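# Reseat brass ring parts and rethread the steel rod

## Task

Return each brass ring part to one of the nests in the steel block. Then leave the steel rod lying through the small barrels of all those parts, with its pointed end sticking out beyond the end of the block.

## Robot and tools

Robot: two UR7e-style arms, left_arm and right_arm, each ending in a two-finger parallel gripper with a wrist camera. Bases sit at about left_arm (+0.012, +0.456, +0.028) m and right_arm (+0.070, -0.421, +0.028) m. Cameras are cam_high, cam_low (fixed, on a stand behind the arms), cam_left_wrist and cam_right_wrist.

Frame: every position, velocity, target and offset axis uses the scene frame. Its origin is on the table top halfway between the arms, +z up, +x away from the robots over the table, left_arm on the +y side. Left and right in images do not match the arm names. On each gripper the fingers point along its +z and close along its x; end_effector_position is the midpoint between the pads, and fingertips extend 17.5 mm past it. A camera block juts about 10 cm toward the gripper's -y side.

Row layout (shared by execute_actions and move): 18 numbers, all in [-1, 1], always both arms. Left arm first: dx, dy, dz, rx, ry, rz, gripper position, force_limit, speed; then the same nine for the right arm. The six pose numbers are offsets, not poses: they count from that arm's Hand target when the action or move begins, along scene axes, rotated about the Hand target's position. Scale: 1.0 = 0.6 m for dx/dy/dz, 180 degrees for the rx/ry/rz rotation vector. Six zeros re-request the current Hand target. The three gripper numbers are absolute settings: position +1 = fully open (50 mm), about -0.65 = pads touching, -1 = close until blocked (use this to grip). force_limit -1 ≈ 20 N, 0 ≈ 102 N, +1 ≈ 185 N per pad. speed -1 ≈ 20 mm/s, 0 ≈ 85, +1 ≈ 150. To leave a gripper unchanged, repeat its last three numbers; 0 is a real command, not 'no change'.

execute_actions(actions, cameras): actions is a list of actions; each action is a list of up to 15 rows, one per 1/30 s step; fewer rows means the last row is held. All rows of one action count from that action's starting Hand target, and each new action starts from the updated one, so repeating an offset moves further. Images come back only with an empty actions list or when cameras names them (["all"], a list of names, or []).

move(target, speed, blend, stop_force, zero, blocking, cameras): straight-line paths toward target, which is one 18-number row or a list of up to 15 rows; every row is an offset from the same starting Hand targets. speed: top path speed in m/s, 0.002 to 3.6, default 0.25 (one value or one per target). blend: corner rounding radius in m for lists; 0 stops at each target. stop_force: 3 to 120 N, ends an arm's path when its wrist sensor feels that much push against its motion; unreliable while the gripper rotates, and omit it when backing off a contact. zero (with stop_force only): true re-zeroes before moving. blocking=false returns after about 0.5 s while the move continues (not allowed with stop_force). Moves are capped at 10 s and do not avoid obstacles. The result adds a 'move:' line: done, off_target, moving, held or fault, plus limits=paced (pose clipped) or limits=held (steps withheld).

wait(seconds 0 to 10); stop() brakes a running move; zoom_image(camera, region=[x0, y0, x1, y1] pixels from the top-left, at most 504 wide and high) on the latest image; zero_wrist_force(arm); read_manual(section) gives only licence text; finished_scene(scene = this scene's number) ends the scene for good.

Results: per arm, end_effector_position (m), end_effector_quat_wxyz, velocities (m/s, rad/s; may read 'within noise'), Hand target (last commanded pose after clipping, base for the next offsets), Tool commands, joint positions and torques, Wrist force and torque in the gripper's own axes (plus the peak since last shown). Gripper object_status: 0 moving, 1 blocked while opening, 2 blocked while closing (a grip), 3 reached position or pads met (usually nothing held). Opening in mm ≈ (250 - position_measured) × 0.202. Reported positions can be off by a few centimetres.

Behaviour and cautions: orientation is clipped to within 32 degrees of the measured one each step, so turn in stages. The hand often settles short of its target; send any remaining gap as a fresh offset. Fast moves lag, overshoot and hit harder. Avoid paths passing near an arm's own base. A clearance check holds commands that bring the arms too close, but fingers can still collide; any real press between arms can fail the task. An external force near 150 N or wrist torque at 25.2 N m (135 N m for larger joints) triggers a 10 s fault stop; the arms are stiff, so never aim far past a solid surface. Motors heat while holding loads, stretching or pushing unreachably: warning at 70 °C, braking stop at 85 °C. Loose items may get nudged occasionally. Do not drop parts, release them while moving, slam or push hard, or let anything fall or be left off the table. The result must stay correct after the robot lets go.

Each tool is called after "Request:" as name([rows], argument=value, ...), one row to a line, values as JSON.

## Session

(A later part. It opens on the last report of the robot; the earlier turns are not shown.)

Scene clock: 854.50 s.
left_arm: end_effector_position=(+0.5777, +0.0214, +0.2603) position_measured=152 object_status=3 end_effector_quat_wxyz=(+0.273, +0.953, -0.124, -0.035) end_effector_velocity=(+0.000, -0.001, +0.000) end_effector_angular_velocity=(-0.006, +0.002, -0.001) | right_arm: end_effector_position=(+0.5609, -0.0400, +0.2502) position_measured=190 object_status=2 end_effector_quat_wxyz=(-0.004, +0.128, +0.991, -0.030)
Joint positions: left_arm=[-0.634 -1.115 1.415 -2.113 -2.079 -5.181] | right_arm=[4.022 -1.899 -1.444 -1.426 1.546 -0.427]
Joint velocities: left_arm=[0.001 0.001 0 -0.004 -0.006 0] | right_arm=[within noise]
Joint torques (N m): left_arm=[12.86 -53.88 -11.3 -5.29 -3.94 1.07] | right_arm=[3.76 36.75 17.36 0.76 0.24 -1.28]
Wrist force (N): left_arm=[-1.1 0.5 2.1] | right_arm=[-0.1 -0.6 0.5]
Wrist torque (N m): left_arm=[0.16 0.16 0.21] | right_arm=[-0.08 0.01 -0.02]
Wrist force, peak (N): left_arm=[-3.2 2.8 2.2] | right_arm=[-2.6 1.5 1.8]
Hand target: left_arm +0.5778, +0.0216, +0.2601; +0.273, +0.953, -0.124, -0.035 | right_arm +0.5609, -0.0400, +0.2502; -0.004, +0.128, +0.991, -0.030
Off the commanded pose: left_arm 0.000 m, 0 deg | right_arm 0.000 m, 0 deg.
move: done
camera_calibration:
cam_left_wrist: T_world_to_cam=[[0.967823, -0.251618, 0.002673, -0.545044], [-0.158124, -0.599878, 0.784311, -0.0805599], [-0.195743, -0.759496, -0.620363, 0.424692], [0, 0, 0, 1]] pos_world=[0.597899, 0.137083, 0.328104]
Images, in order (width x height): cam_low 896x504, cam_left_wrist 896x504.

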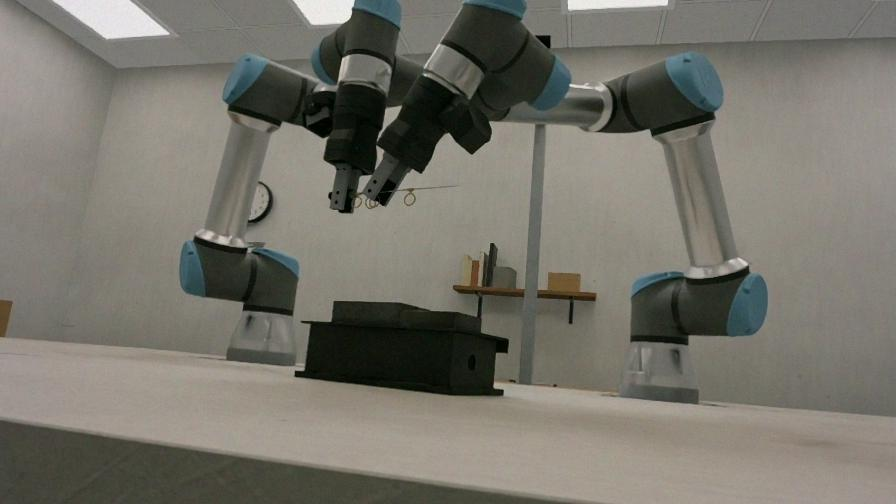

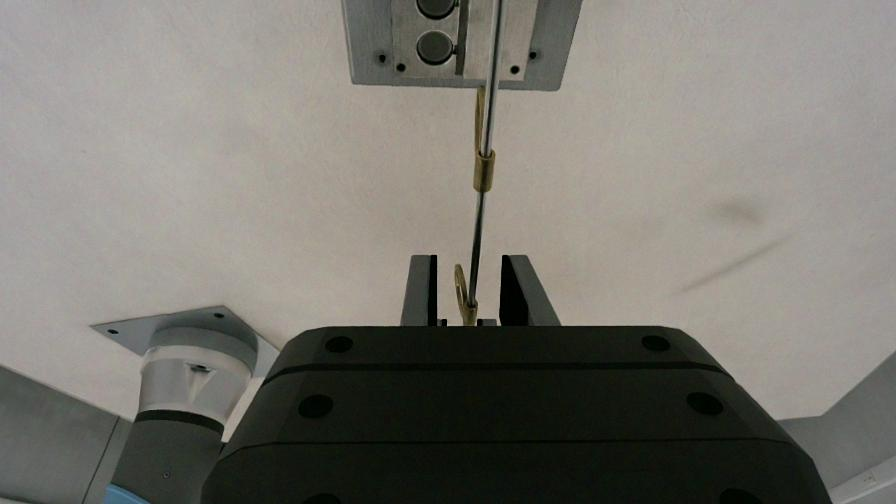

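Request:
move([
  [0.0016,0.0022,0,0,0,0,0,-1,-1,0,0,0,0,0,0,-1,-0.7,-1],
  [0.0016,0.0022,0,0,0,0,-1,-1,-1,0,0,0,0,0,0,-1,-0.7,-1],
  [0.0059,0.0183,0,0,0,0,-1,-1,-1,0,0,0,0,0,0,-1,-0.7,-1],
], cameras=["cam_left_wrist","cam_low"], speed=0.05)

Request:
zoom_image(camera="cam_low", region=[340, 160, 420, 220])

Scene clock: 868.03 s.
left_arm: end_effector_position=(+0.5814, +0.0328, +0.2601) position_measured=232 object_status=2 end_effector_quat_wxyz=(+0.273, +0.953, -0.124, -0.035) | right_arm: end_effector_position=(+0.5609, -0.0400, +0.2502) position_measured=190 object_status=2 end_effector_quat_wxyz=(-0.004, +0.128, +0.991, -0.030)
Joint positions: left_arm=[-0.617 -1.12 1.42 -2.104 -2.083 -5.163] | right_arm=[4.022 -1.899 -1.444 -1.426 1.546 -0.427]
Joint torques (N m): left_arm=[-7.08 -48.49 -22.39 -4.33 -2.12 -1.27] | right_arm=[3.03 36.82 17.87 0.9 -0.04 -1.13]
Wrist force (N): left_arm=[-4.1 2.4 2.6] | right_arm=[-3.3 1.5 0.7]
Wrist torque (N m): left_arm=[0.20 0.11 0.10] | right_arm=[0.03 0.05 0.17]
Wrist force, peak (N): left_arm=[-6.2 3.6 3.6] | right_arm=[-5.4 2.9 0.8]
Hand target: left_arm +0.5813, +0.0326, +0.2601; +0.273, +0.953, -0.124, -0.035 | right_arm +0.5609, -0.0400, +0.2502; -0.004, +0.128, +0.991, -0.030
Off the commanded pose: left_arm 0.000 m, 0 deg | right_arm 0.000 m, 0 deg.
move: done
camera_calibration:
cam_left_wrist: T_world_to_cam=[[0.967852, -0.251509, 0.00232869, -0.54558], [-0.157819, -0.600054, 0.784238, -0.0731299], [-0.195845, -0.759394, -0.620456, 0.434008], [0, 0, 0, 1]] pos_world=[0.601498, 0.148483, 0.327905]
Images, in order (width x height): cam_low 896x504, cam_left_wrist 896x504.

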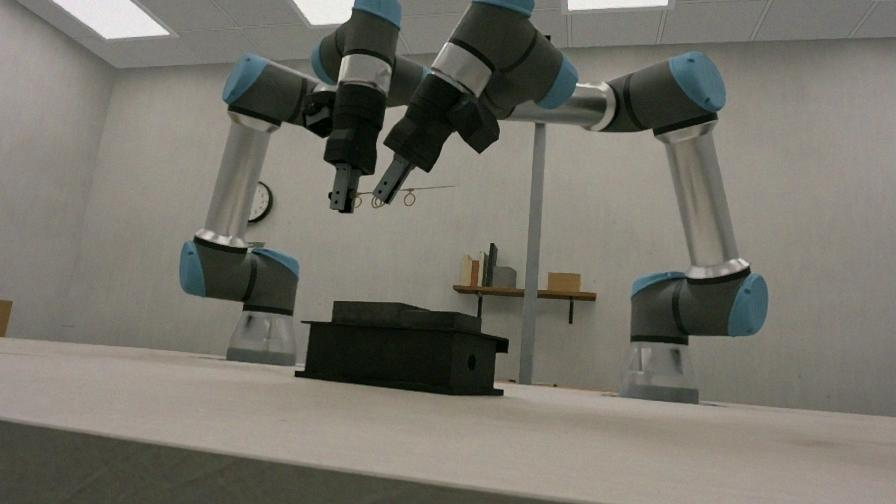

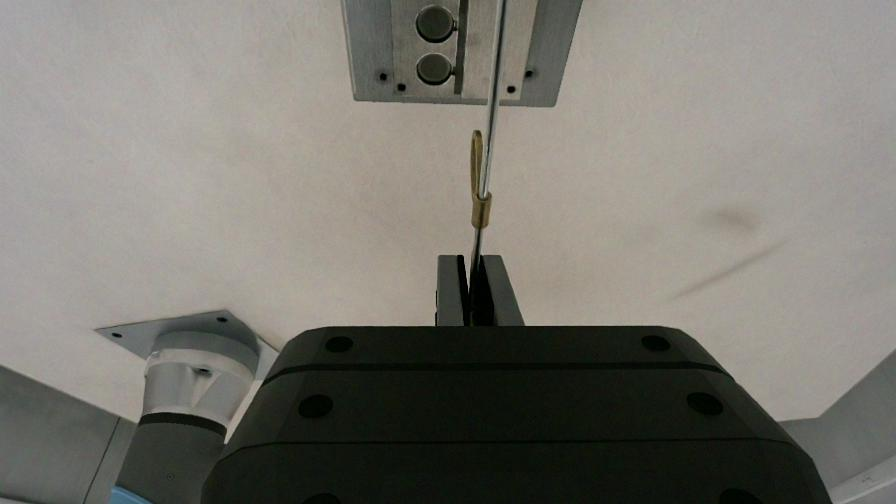

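Scaled by 6.300.

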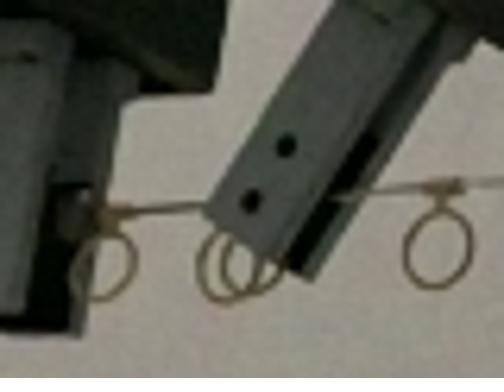

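Request:
move([
  [0,0,0,0,0,0,0,-1,-1,0,0,0,0,0,0,-1,-0.7,-1],
  [-0.0002,0.0065,0.0067,0,0,0,0,-1,-1,0,0,0,0,0,0,-1,-0.7,-1],
  [-0.0002,0.0065,0.0067,0,0,0,-1,-1,-1,0,0,0,0,0,0,-1,-0.7,-1],
], cameras=["cam_left_wrist","cam_low"], speed=0.05)

Request:
zoom_image(camera="cam_low", region=[340, 160, 420, 220])

Request:
zoom_image(camera="cam_left_wrist", region=[410, 230, 530, 330])

Scene clock: 900.37 s.
left_arm: end_effector_position=(+0.5812, +0.0365, +0.2641) position_measured=233 object_status=2 end_effector_quat_wxyz=(+0.273, +0.953, -0.124, -0.035) | right_arm: end_effector_position=(+0.5609, -0.0400, +0.2502) position_measured=190 object_status=2 end_effector_quat_wxyz=(-0.004, +0.128, +0.991, -0.030)
Joint positions: left_arm=[-0.612 -1.127 1.419 -2.094 -2.084 -5.158] | right_arm=[4.022 -1.899 -1.444 -1.426 1.546 -0.427]
Joint torques (N m): left_arm=[-10.23 -32.82 -35.64 -5.41 -1.39 -1.13] | right_arm=[1.43 37.04 18.16 0.92 -0.35 -0.87]
Wrist force (N): left_arm=[-0.7 0.2 2.2] | right_arm=[0.4 -0.7 0.6]
Wrist torque (N m): left_arm=[0.14 0.16 0.07] | right_arm=[-0.09 0.00 -0.05]
Wrist force, peak (N): left_arm=[-4.3 2.3 2.7] | right_arm=[-4.0 -2.3 1.3]
Hand target: left_arm +0.5812, +0.0365, +0.2641; +0.273, +0.953, -0.124, -0.035 | right_arm +0.5609, -0.0400, +0.2502; -0.004, +0.128, +0.991, -0.030
Off the commanded pose: left_arm 0.000 m, 0 deg | right_arm 0.000 m, 0 deg.
move: done
camera_calibration:
cam_left_wrist: T_world_to_cam=[[0.967838, -0.251562, 0.00244122, -0.544583], [-0.15791, -0.599919, 0.784322, -0.0740552], [-0.195841, -0.759482, -0.620349, 0.439256], [0, 0, 0, 1]] pos_world=[0.601399, 0.152183, 0.331904]
Images, in order (width x height): cam_low 896x504, cam_left_wrist 896x504.

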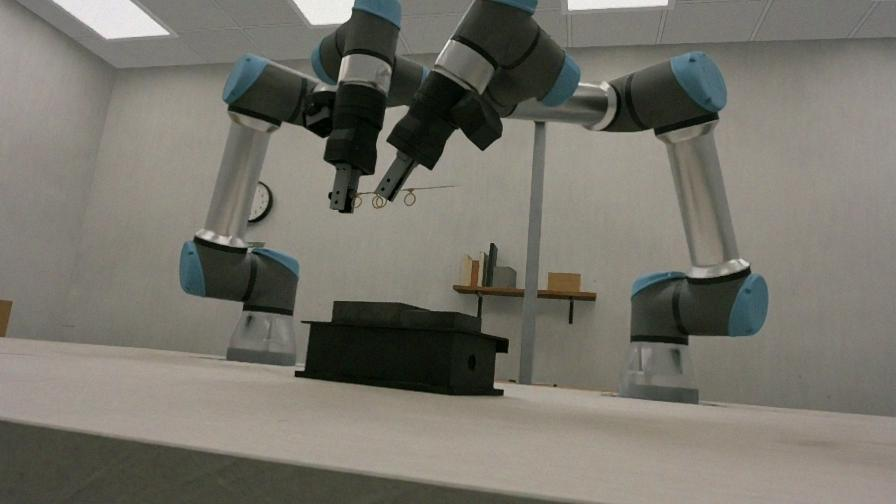

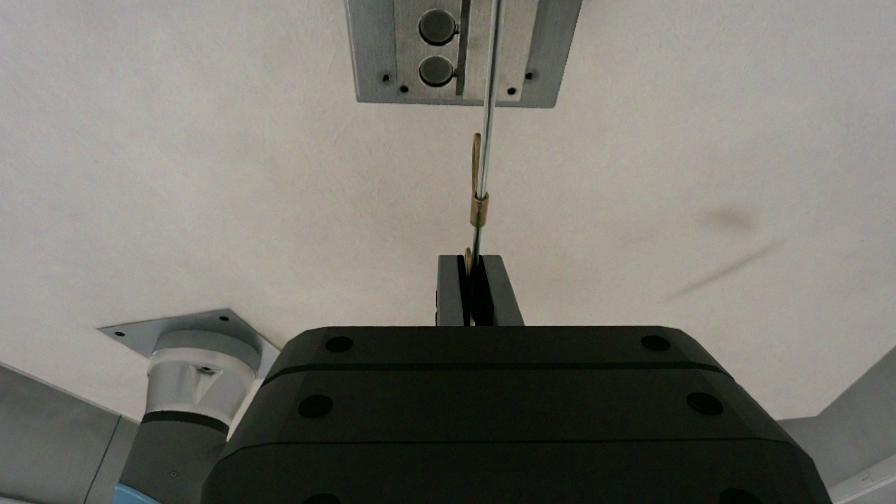

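Scaled by 6.300.

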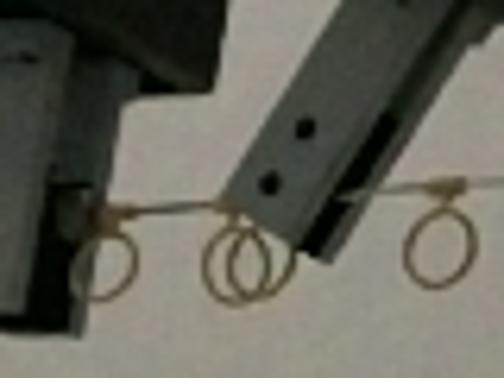

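Scaled by 4.200.

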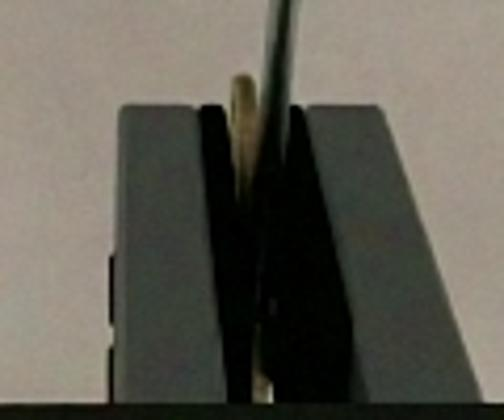

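Request:
move(target=[0.0092,0.0348,0,0,0,0,-1,-1,-1,0,0,0,0,0,0,-1,-0.7,-1], cameras=["cam_low"], speed=0.05)

Request:
zoom_image(camera="cam_low", region=[340, 160, 420, 220])

Scene clock: 904.23 s.
left_arm: end_effector_position=(+0.5867, +0.0576, +0.2641) position_measured=233 object_status=2 end_effector_quat_wxyz=(+0.273, +0.953, -0.124, -0.036) end_effector_velocity=(-0.001, -0.003, +0.000) end_effector_angular_velocity=(+0.000, +0.002, +0.002) | right_arm: end_effector_position=(+0.5609, -0.0400, +0.2502) position_measured=190 object_status=2 end_effector_quat_wxyz=(-0.004, +0.128, +0.991, -0.030)
Joint positions: left_arm=[-0.581 -1.138 1.431 -2.077 -2.091 -5.123] | right_arm=[4.022 -1.899 -1.444 -1.426 1.546 -0.427]
Joint velocities: left_arm=[-0.005 0 0 -0.003 0 -0.007] | right_arm=[within noise]
Joint torques (N m): left_arm=[-12.67 -38.38 -31.62 -5.67 -1.74 -1.02] | right_arm=[1.39 37.16 18.45 1 -0.47 -0.85]
Wrist force (N): left_arm=[-0.9 0.6 2.1] | right_arm=[0.0 -0.5 0.6]
Wrist torque (N m): left_arm=[0.21 0.14 0.15] | right_arm=[-0.04 0.02 -0.04]
Wrist force, peak (N): left_arm=[-0.9 1.6 2.6] | right_arm=[0.6 -0.7 0.6]
Hand target: left_arm +0.5867, +0.0574, +0.2641; +0.273, +0.953, -0.124, -0.035 | right_arm +0.5609, -0.0400, +0.2502; -0.004, +0.128, +0.991, -0.030
Off the commanded pose: left_arm 0.000 m, 0 deg | right_arm 0.000 m, 0 deg.
move: done
Images, in order (width x height): cam_low 896x504.

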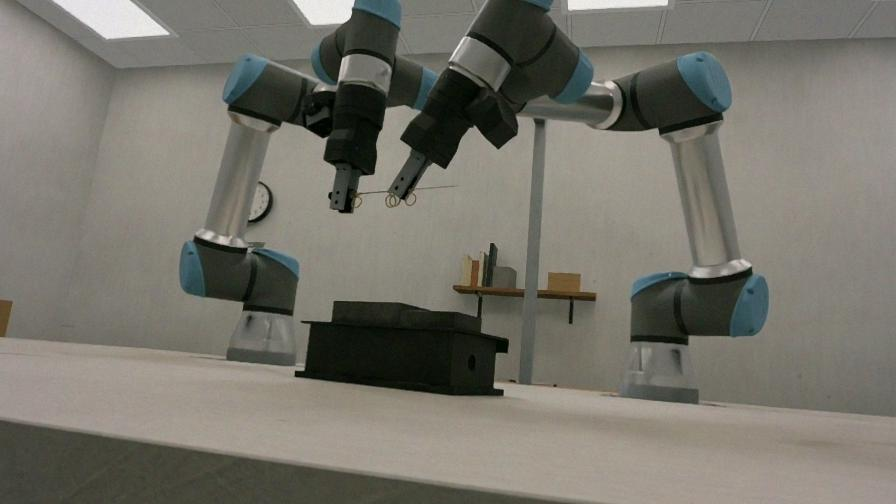

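Scaled by 6.300.

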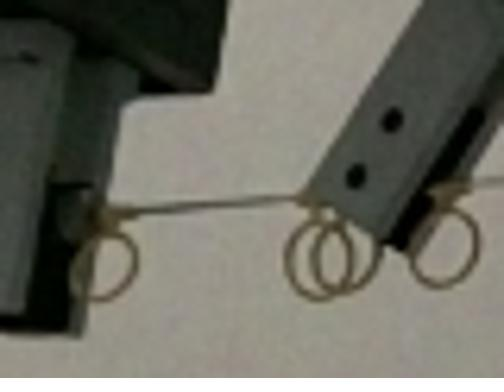

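Request:
move([
  [0,0,0,0,0,0,0,-1,-1,0,0,0,0,0,0,-1,-0.7,-1],
  [0.008,0.03,0.06,-0.0697,0.0185,0,0,-1,-1,0,0,0,0,0,0,-1,-0.7,-1],
], cameras=["cam_low","cam_left_wrist"], speed=0.08)

Request:
zoom_image(camera="cam_low", region=[340, 160, 420, 220])

Request:
zoom_image(camera="cam_left_wrist", region=[410, 130, 530, 330])

Scene clock: 956.27 s.
left_arm: end_effector_position=(+0.5915, +0.0755, +0.3000) position_measured=152 object_status=3 end_effector_quat_wxyz=(+0.379, +0.916, -0.119, -0.049) | right_arm: end_effector_position=(+0.5609, -0.0400, +0.2502) position_measured=190 object_status=2 end_effector_quat_wxyz=(-0.004, +0.128, +0.991, -0.030)
Joint positions: left_arm=[-0.487 -1.148 1.457 -2.13 -2.322 -5.071] | right_arm=[4.022 -1.899 -1.444 -1.426 1.546 -0.427]
Joint torques (N m): left_arm=[-12.06 -51.23 -30.04 -2.06 -0.47 -1.17] | right_arm=[0.89 37.24 18.42 0.94 -0.62 -0.76]
Wrist force (N): left_arm=[-0.7 0.6 1.2] | right_arm=[-0.1 -0.4 0.3]
Wrist torque (N m): left_arm=[0.17 0.06 0.07] | right_arm=[-0.05 -0.01 -0.02]
Wrist force, peak (N): left_arm=[-1.0 1.5 2.7] | right_arm=[0.3 -0.8 0.5]
Hand target: left_arm +0.5915, +0.0754, +0.3001; +0.379, +0.916, -0.119, -0.049 | right_arm +0.5609, -0.0400, +0.2502; -0.004, +0.128, +0.991, -0.030
Off the commanded pose: left_arm 0.000 m, 0 deg | right_arm 0.000 m, 0 deg.
move: done
camera_calibration:
cam_left_wrist: T_world_to_cam=[[0.967989, -0.250991, 0.00119771, -0.544603], [-0.108593, -0.414494, 0.90355, -0.156141], [-0.226287, -0.874756, -0.428481, 0.462334], [0, 0, 0, 1]] pos_world=[0.614834, 0.203019, 0.339835]
Images, in order (width x height): cam_low 896x504, cam_left_wrist 896x504.

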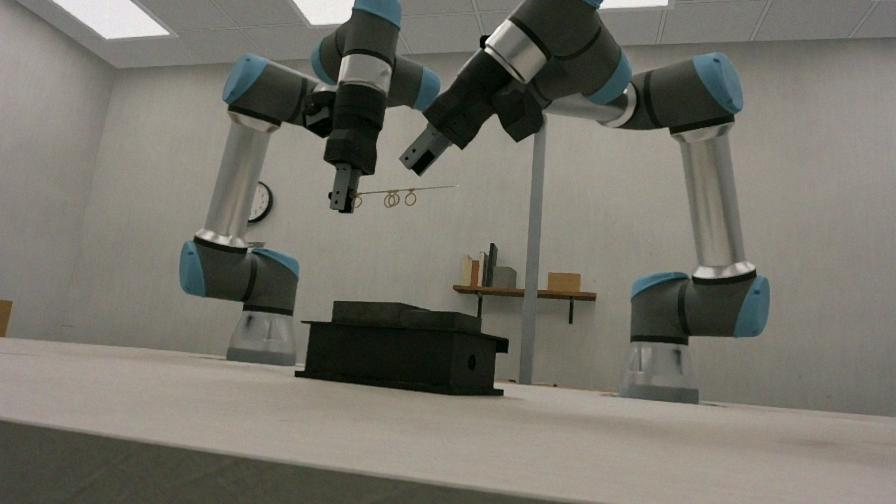

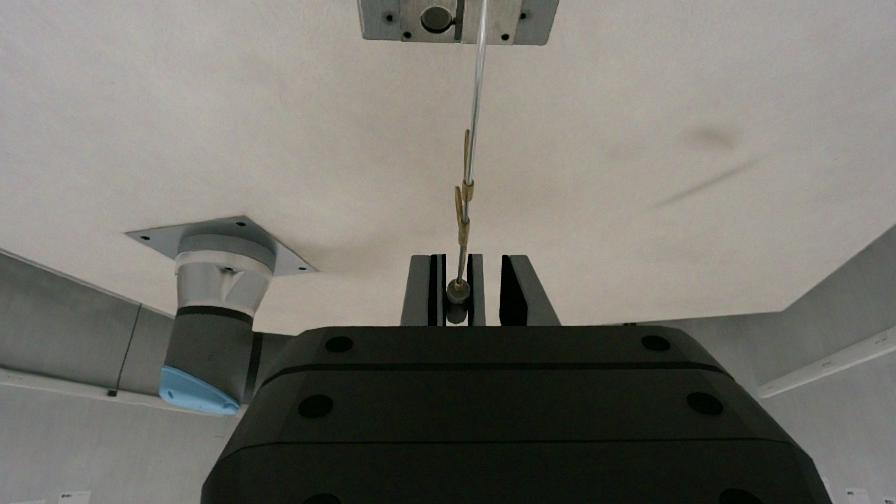

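Scaled by 6.300.

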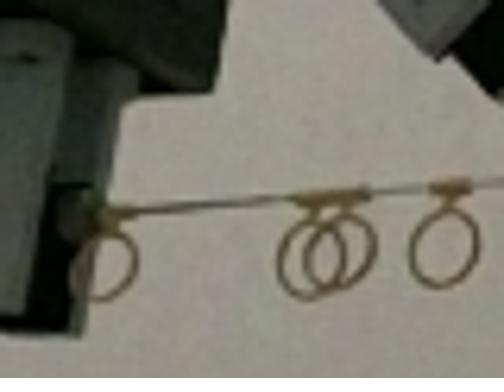

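Scaled by 2.520.

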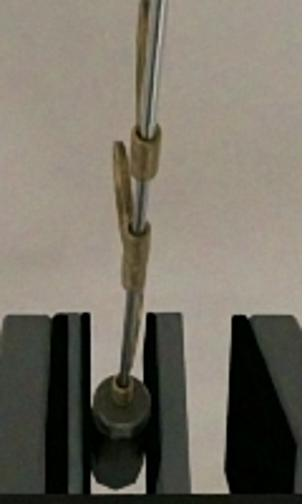

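Request:
move(target=[-0.0178,-0.0620,-0.0445,0,0,0,0,-1,-1,0,0,0,0,0,0,-1,-0.7,-1], cameras=["cam_low","cam_left_wrist"], speed=0.06)

Request:
zoom_image(camera="cam_low", region=[340, 160, 420, 220])

Request:
zoom_image(camera="cam_left_wrist", region=[410, 130, 530, 330])

Scene clock: 995.83 s.
left_arm: end_effector_position=(+0.5807, +0.0381, +0.2731) position_measured=152 object_status=3 end_effector_quat_wxyz=(+0.379, +0.916, -0.119, -0.049) | right_arm: end_effector_position=(+0.5609, -0.0400, +0.2502) position_measured=190 object_status=2 end_effector_quat_wxyz=(-0.004, +0.128, +0.991, -0.030)
Joint positions: left_arm=[-0.545 -1.114 1.492 -2.25 -2.307 -5.146] | right_arm=[4.022 -1.899 -1.444 -1.426 1.546 -0.427]
Joint torques (N m): left_arm=[12.47 -58.6 -39.78 -2.15 -3.18 1.4] | right_arm=[0.41 37.6 18.82 0.93 -0.78 -0.69]
Wrist force (N): left_arm=[-0.7 0.7 1.5] | right_arm=[-0.2 -0.6 0.4]
Wrist torque (N m): left_arm=[0.18 0.09 0.05] | right_arm=[-0.08 0.02 -0.02]
Wrist force, peak (N): left_arm=[-0.9 1.3 2.4] | right_arm=[-0.2 -0.6 0.7]
Hand target: left_arm +0.5808, +0.0382, +0.2734; +0.379, +0.916, -0.119, -0.049 | right_arm +0.5609, -0.0400, +0.2502; -0.004, +0.128, +0.991, -0.030
Off the commanded pose: left_arm 0.000 m, 0 deg | right_arm 0.000 m, 0 deg.
move: done
camera_calibration:
cam_left_wrist: T_world_to_cam=[[0.967912, -0.251288, 0.000759103, -0.543272], [-0.108415, -0.414866, 0.903401, -0.14851], [-0.226699, -0.874495, -0.428797, 0.415953], [0, 0, 0, 1]] pos_world=[0.604035, 0.165619, 0.312936]
Images, in order (width x height): cam_low 896x504, cam_left_wrist 896x504.

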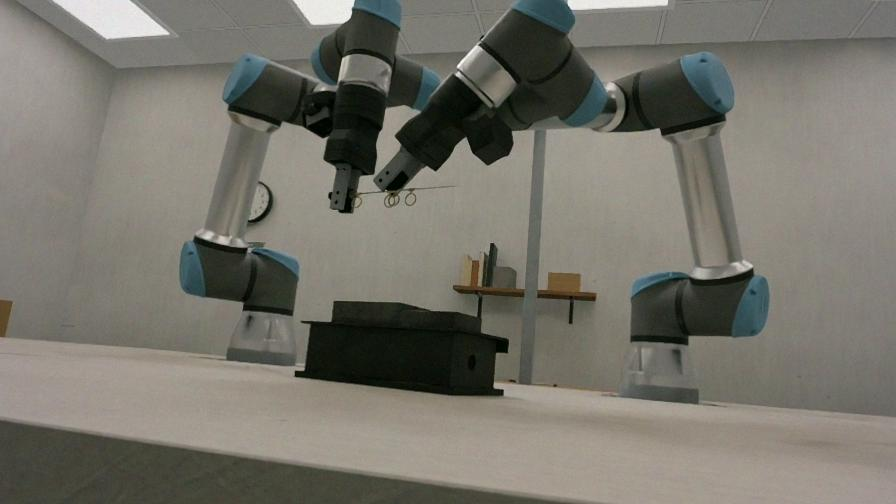

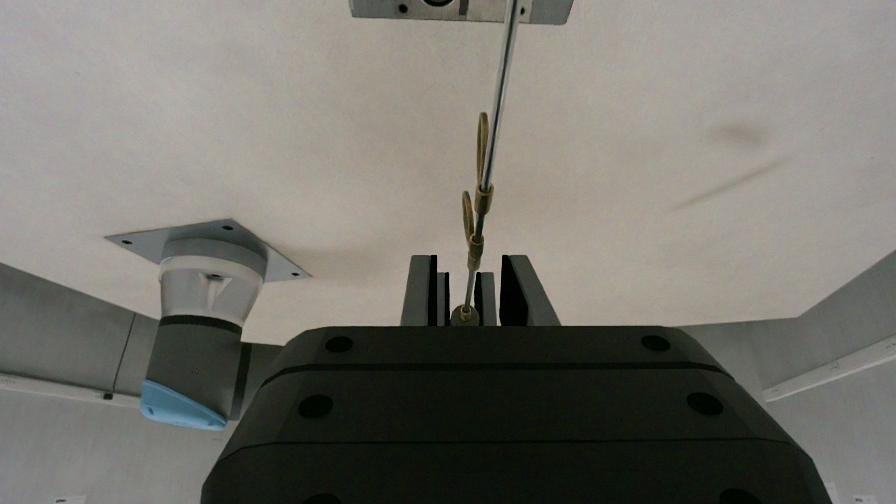

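Scaled by 6.300.

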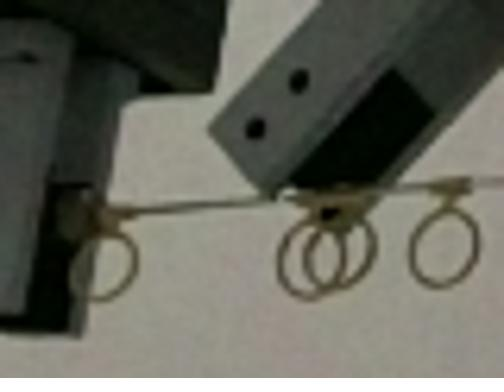

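Scaled by 2.520.

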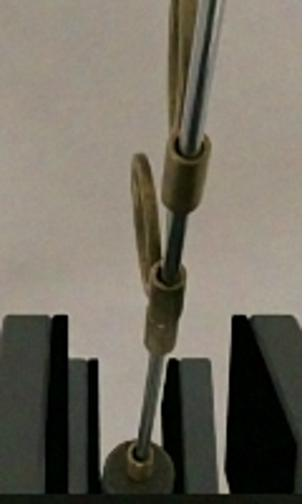

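Request:
move([
  [-0.0007,-0.0024,0,0,0,0,0,-1,-1,0,0,0,0,0,0,-1,-0.7,-1],
  [-0.0007,-0.0024,0,0,0,0,-1,-1,-1,0,0,0,0,0,0,-1,-0.7,-1],
  [-0.0035,-0.0129,0,0,0,0,-1,-1,-1,0,0,0,0,0,0,-1,-0.7,-1],
], cameras=["cam_low","cam_left_wrist"], speed=0.04)

Request:
zoom_image(camera="cam_low", region=[340, 160, 420, 220])

Request:
zoom_image(camera="cam_left_wrist", region=[410, 130, 530, 330])

Scene clock: 1009.63 s.
left_arm: end_effector_position=(+0.5787, +0.0303, +0.2734) position_measured=236 object_status=2 end_effector_quat_wxyz=(+0.379, +0.916, -0.119, -0.049) | right_arm: end_effector_position=(+0.5609, -0.0400, +0.2502) position_measured=190 object_status=2 end_effector_quat_wxyz=(-0.004, +0.128, +0.991, -0.030)
Joint positions: left_arm=[-0.556 -1.11 1.489 -2.262 -2.303 -5.162] | right_arm=[4.022 -1.899 -1.444 -1.426 1.546 -0.427]
Joint torques (N m): left_arm=[3.88 -38.67 -34.42 -2.94 -0.56 1.36] | right_arm=[-0.32 37.62 17.89 2.69 -0.87 -0.73]
Wrist force (N): left_arm=[2.8 -0.9 0.0] | right_arm=[3.3 -3.0 0.5]
Wrist torque (N m): left_arm=[0.22 0.14 0.19] | right_arm=[-0.16 -0.01 -0.26]
Wrist force, peak (N): left_arm=[3.2 -1.0 0.0] | right_arm=[3.6 -3.2 0.4]
Hand target: left_arm +0.5787, +0.0304, +0.2734; +0.379, +0.916, -0.119, -0.049 | right_arm +0.5609, -0.0400, +0.2502; -0.004, +0.128, +0.991, -0.030
Off the commanded pose: left_arm 0.000 m, 0 deg | right_arm 0.000 m, 0 deg.
move: done
camera_calibration:
cam_left_wrist: T_world_to_cam=[[0.967932, -0.251211, 0.0012275, -0.543467], [-0.108688, -0.414366, 0.903597, -0.152209], [-0.226485, -0.874753, -0.428382, 0.408589], [0, 0, 0, 1]] pos_world=[0.602035, 0.157819, 0.313234]
Images, in order (width x height): cam_low 896x504, cam_left_wrist 896x504.

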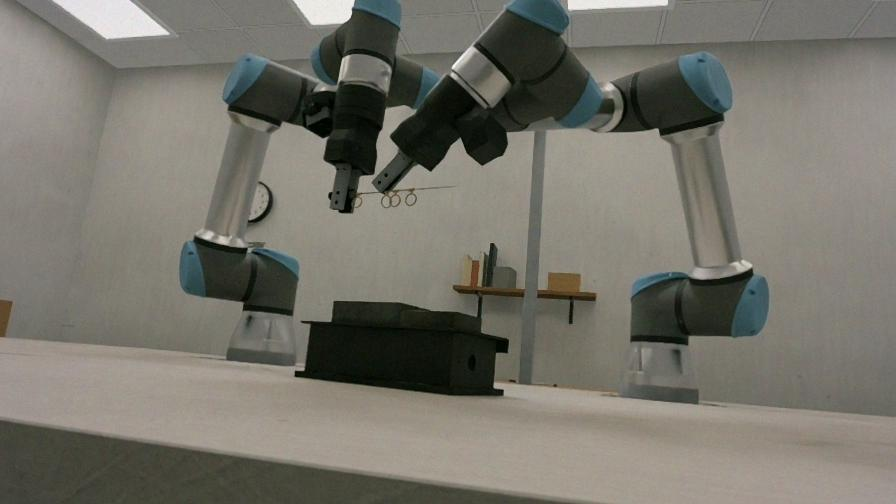

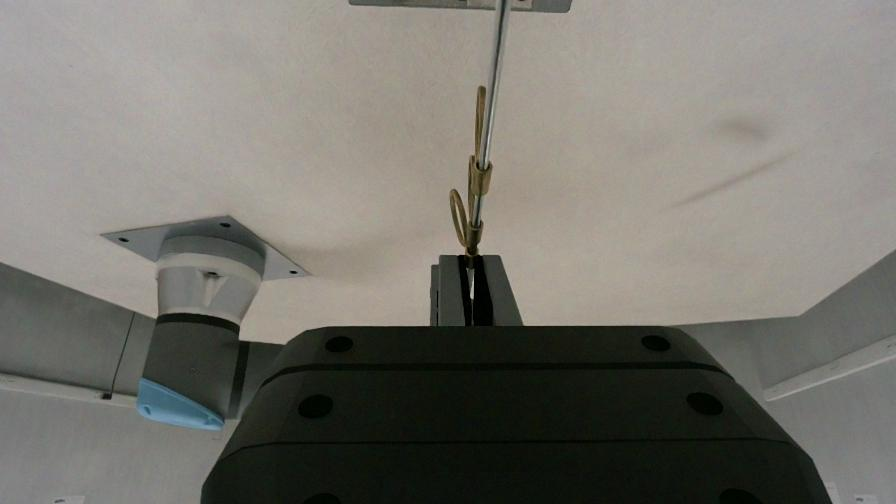

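Scaled by 6.300.

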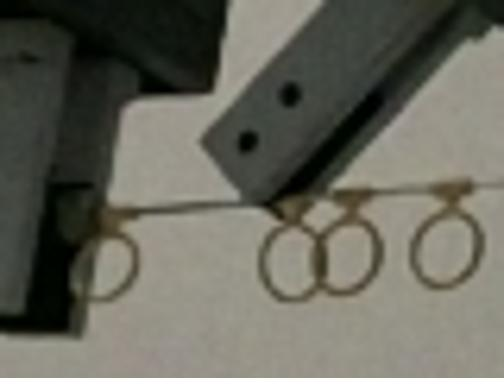

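Scaled by 2.520.

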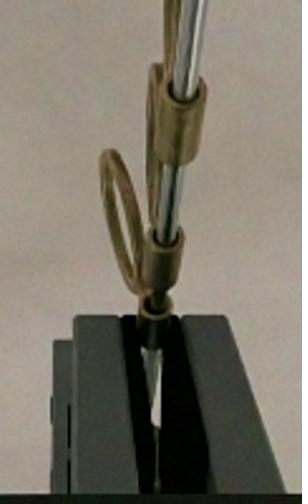

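Request:
zoom_image(camera="cam_low", region=[370, 180, 400, 215])

Request:
zoom_image(camera="cam_left_wrist", region=[440, 220, 500, 290])

Scaled by 14.400.

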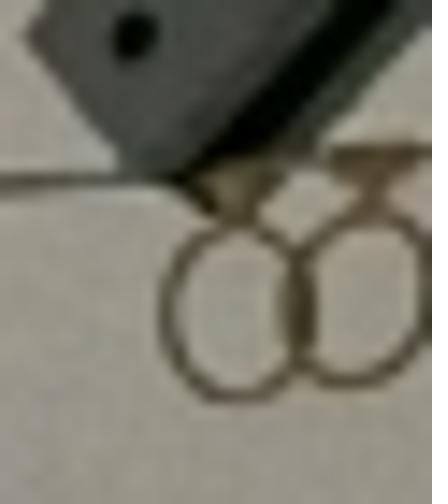

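Scaled by 7.200.

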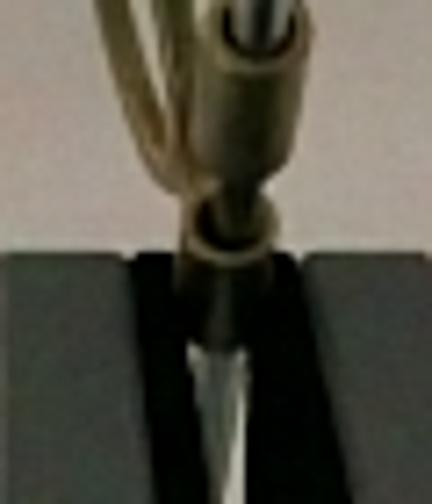

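Request:
move([
  [0,0,0,0,0,0,-0.3,-0.7,-1,0,0,0,0,0,0,-1,-0.7,-1],
  [0.003,0.003,-0.0025,0,0,0,-0.3,-0.7,-1,0,0,0,0,0,0,-1,-0.7,-1],
  [0.003,0.003,-0.0025,0,0,0,-1,-0.7,-1,0,0,0,0,0,0,-1,-0.7,-1],
], cameras=["cam_low","cam_left_wrist"], speed=0.04)

Request:
zoom_image(camera="cam_low", region=[340, 160, 420, 220])

Request:
zoom_image(camera="cam_left_wrist", region=[440, 220, 500, 290])

Scene clock: 1046.13 s.
left_arm: end_effector_position=(+0.5806, +0.0322, +0.2719) position_measured=237 object_status=2 end_effector_quat_wxyz=(+0.379, +0.916, -0.119, -0.049) | right_arm: end_effector_position=(+0.5609, -0.0400, +0.2502) position_measured=190 object_status=2 end_effector_quat_wxyz=(-0.004, +0.128, +0.991, -0.030)
Joint positions: left_arm=[-0.552 -1.107 1.488 -2.26 -2.304 -5.156] | right_arm=[4.022 -1.899 -1.444 -1.426 1.546 -0.427]
Joint torques (N m): left_arm=[-8.19 -45.04 -36.32 -4.19 -2.51 -1.14] | right_arm=[-0.87 37.93 18.73 0.91 -1.08 -0.41]
Wrist force (N): left_arm=[-1.7 0.8 1.6] | right_arm=[-0.8 -0.5 0.3]
Wrist torque (N m): left_arm=[0.23 0.13 0.04] | right_arm=[-0.07 0.01 0.03]
Wrist force, peak (N): left_arm=[3.1 -1.0 0.0] | right_arm=[3.5 -3.1 0.6]
Hand target: left_arm +0.5805, +0.0322, +0.2719; +0.379, +0.916, -0.119, -0.049 | right_arm +0.5609, -0.0400, +0.2502; -0.004, +0.128, +0.991, -0.030
Off the commanded pose: left_arm 0.000 m, 0 deg | right_arm 0.000 m, 0 deg.
move: done
camera_calibration:
cam_left_wrist: T_world_to_cam=[[0.967952, -0.251132, 0.0010514, -0.544675], [-0.1085, -0.414413, 0.903598, -0.149845], [-0.226487, -0.874754, -0.42838, 0.410061], [0, 0, 0, 1]] pos_world=[0.603835, 0.159819, 0.311634]
Images, in order (width x height): cam_low 896x504, cam_left_wrist 896x504.

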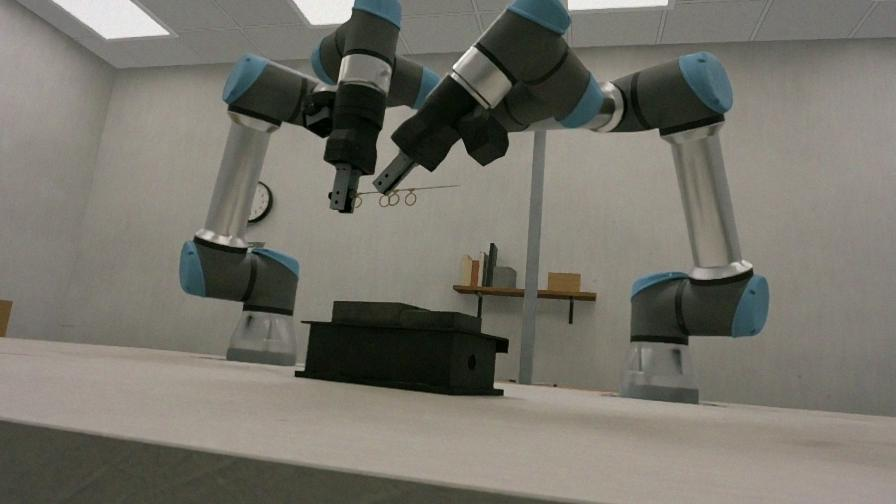

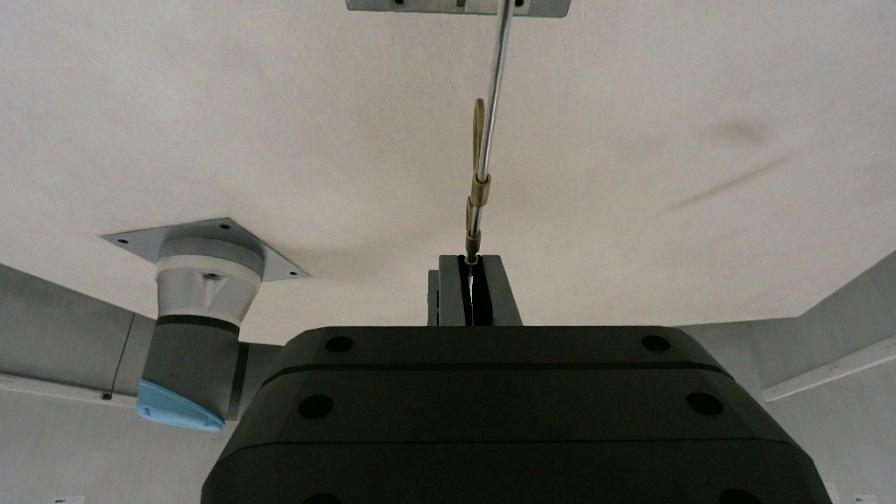

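Scaled by 6.300.

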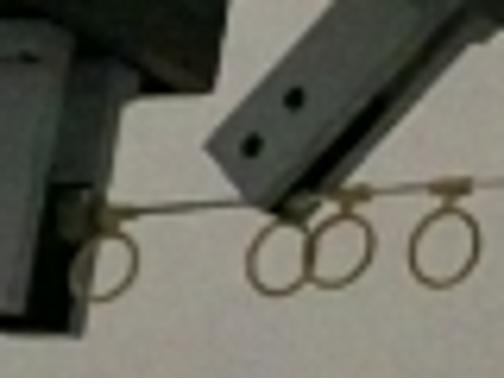

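Scaled by 7.200.

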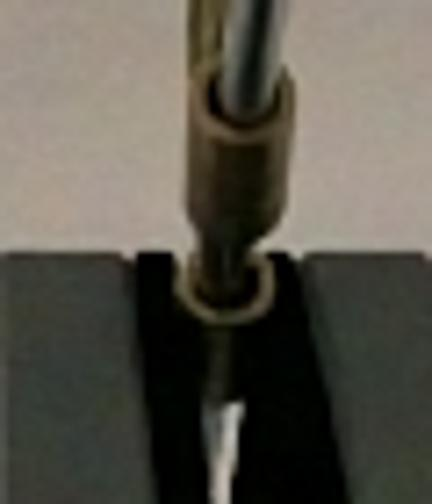

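Request:
move([
  [0,0,0,0,0,0,-0.1,-0.7,-1,0,0,0,0,0,0,-1,-0.7,-1],
  [-0.0024,-0.0089,-0.0062,0,0,0,-0.1,-0.7,-1,0,0,0,0,0,0,-1,-0.7,-1],
], cameras=["cam_low","cam_left_wrist"], speed=0.04)

Request:
zoom_image(camera="cam_low", region=[340, 160, 420, 220])

Request:
zoom_image(camera="cam_left_wrist", region=[430, 200, 510, 330])

Scene clock: 1086.07 s.
left_arm: end_effector_position=(+0.5790, +0.0267, +0.2681) position_measured=167 object_status=3 end_effector_quat_wxyz=(+0.379, +0.916, -0.119, -0.049) | right_arm: end_effector_position=(+0.5609, -0.0400, +0.2502) position_measured=190 object_status=2 end_effector_quat_wxyz=(-0.004, +0.128, +0.991, -0.030)
Joint positions: left_arm=[-0.561 -1.101 1.491 -2.276 -2.302 -5.167] | right_arm=[4.022 -1.899 -1.444 -1.426 1.546 -0.427]
Joint torques (N m): left_arm=[3.57 -43.96 -16.71 -2.45 0.38 1.15] | right_arm=[-2.16 38.02 18.95 0.9 -1.49 -0.32]
Wrist force (N): left_arm=[-0.9 0.6 1.4] | right_arm=[-0.2 -0.6 0.4]
Wrist torque (N m): left_arm=[0.19 0.12 0.16] | right_arm=[-0.07 0.02 -0.02]
Wrist force, peak (N): left_arm=[-1.9 0.7 1.7] | right_arm=[-1.0 -0.8 0.3]
Hand target: left_arm +0.5791, +0.0269, +0.2682; +0.379, +0.916, -0.119, -0.049 | right_arm +0.5609, -0.0400, +0.2502; -0.004, +0.128, +0.991, -0.030
Off the commanded pose: left_arm 0.000 m, 0 deg | right_arm 0.000 m, 0 deg.
move: done
camera_calibration:
cam_left_wrist: T_world_to_cam=[[0.967942, -0.251172, 0.00113945, -0.54464], [-0.108594, -0.414389, 0.903598, -0.148932], [-0.226486, -0.874754, -0.428381, 0.403238], [0, 0, 0, 1]] pos_world=[0.602335, 0.154219, 0.307934]
Images, in order (width x height): cam_low 896x504, cam_left_wrist 896x504.

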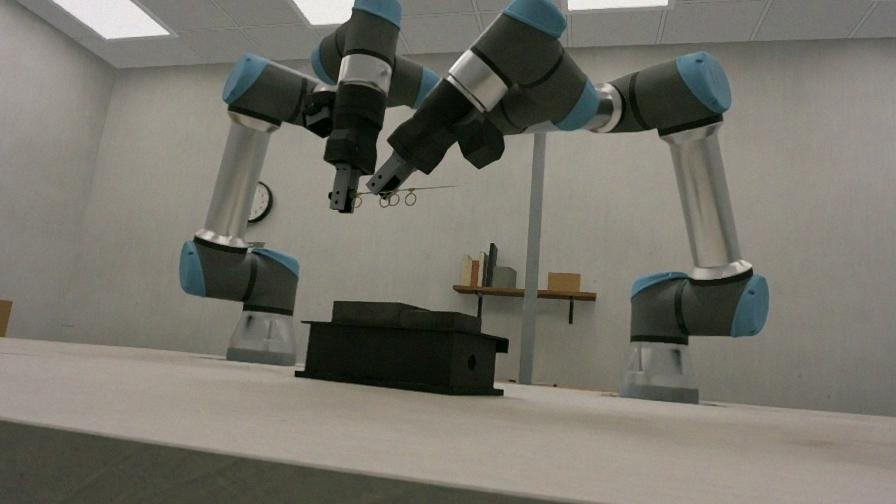

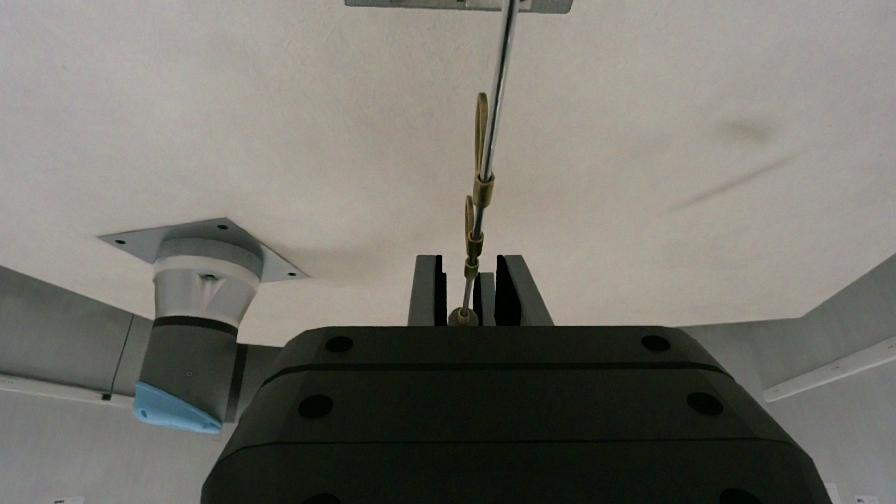

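Scaled by 6.300.

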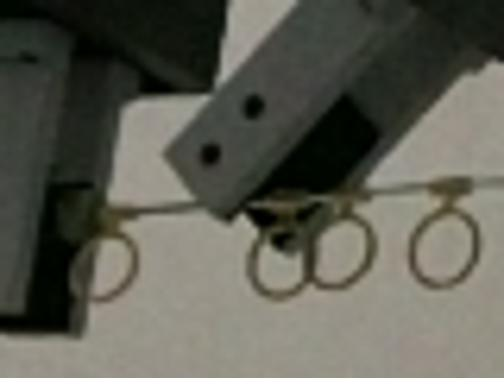

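Scaled by 3.877.

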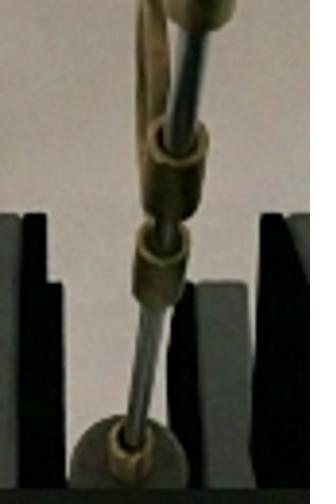

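Request:
move(target=[0,0,0,0,0,0,-1,-0.8,-1,0,0,0,0,0,0,-1,-0.7,-1], cameras=["cam_low","cam_left_wrist"], speed=0.04)

Request:
zoom_image(camera="cam_low", region=[340, 160, 420, 220])

Request:
zoom_image(camera="cam_left_wrist", region=[430, 200, 510, 330])

Scene clock: 1093.90 s.
left_arm: end_effector_position=(+0.5791, +0.0269, +0.2682) position_measured=237 object_status=2 end_effector_quat_wxyz=(+0.379, +0.916, -0.119, -0.049) | right_arm: end_effector_position=(+0.5609, -0.0400, +0.2502) position_measured=190 object_status=2 end_effector_quat_wxyz=(-0.004, +0.128, +0.991, -0.030)
Joint positions: left_arm=[-0.56 -1.102 1.491 -2.276 -2.302 -5.167] | right_arm=[4.022 -1.899 -1.444 -1.426 1.546 -0.427]
Joint torques (N m): left_arm=[13.19 -58.74 -39.13 -2.22 -3.78 1.41] | right_arm=[-3.52 38.68 18.35 0.81 -1.6 -0.12]
Wrist force (N): left_arm=[-1.2 0.6 1.2] | right_arm=[-0.2 -0.5 0.5]
Wrist torque (N m): left_arm=[0.16 0.13 0.14] | right_arm=[-0.06 -0.01 0.00]
Wrist force, peak (N): left_arm=[-1.4 0.9 1.3] | right_arm=[-0.2 -0.5 0.8]
Hand target: left_arm +0.5791, +0.0269, +0.2682; +0.379, +0.916, -0.119, -0.049 | right_arm +0.5609, -0.0400, +0.2502; -0.004, +0.128, +0.991, -0.030
Off the commanded pose: left_arm 0.000 m, 0 deg | right_arm 0.000 m, 0 deg.
move: done
camera_calibration:
cam_left_wrist: T_world_to_cam=[[0.967942, -0.251172, 0.00113945, -0.544687], [-0.108594, -0.414389, 0.903598, -0.148838], [-0.226486, -0.874754, -0.428381, 0.403435], [0, 0, 0, 1]] pos_world=[0.602435, 0.154419, 0.307934]
Images, in order (width x height): cam_low 896x504, cam_left_wrist 896x504.

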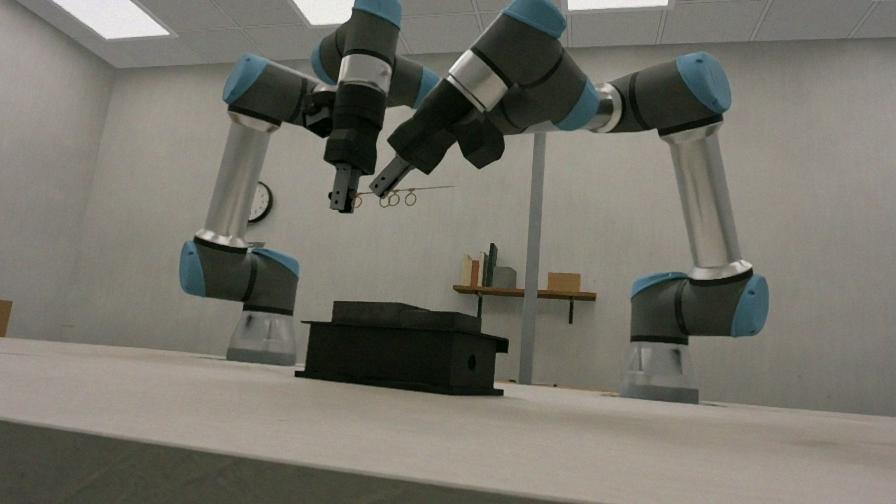

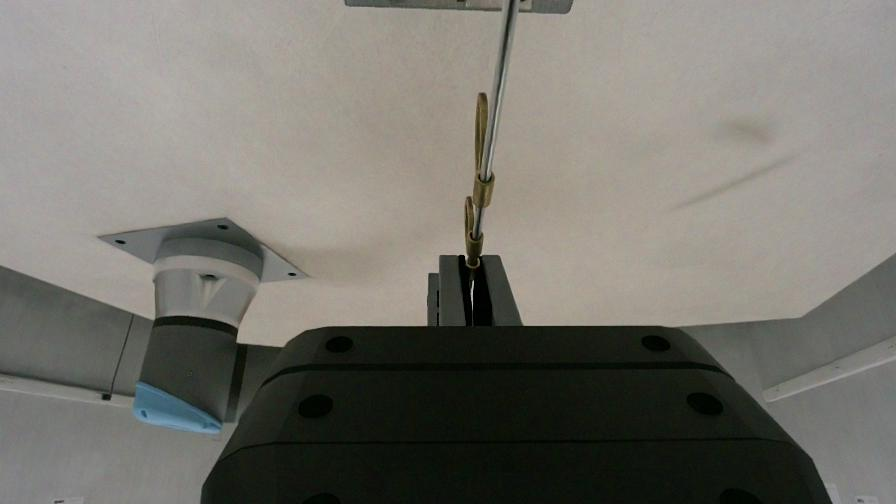

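Scaled by 6.300.

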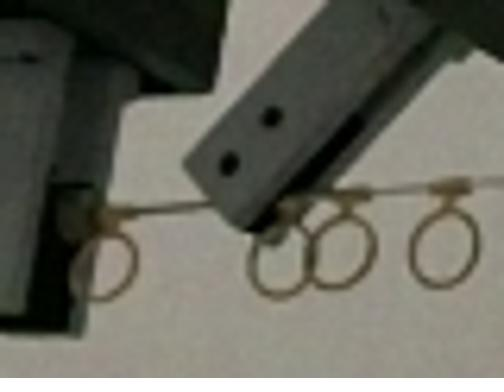

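Scaled by 3.877.

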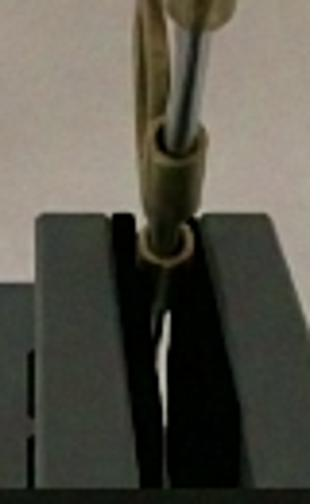

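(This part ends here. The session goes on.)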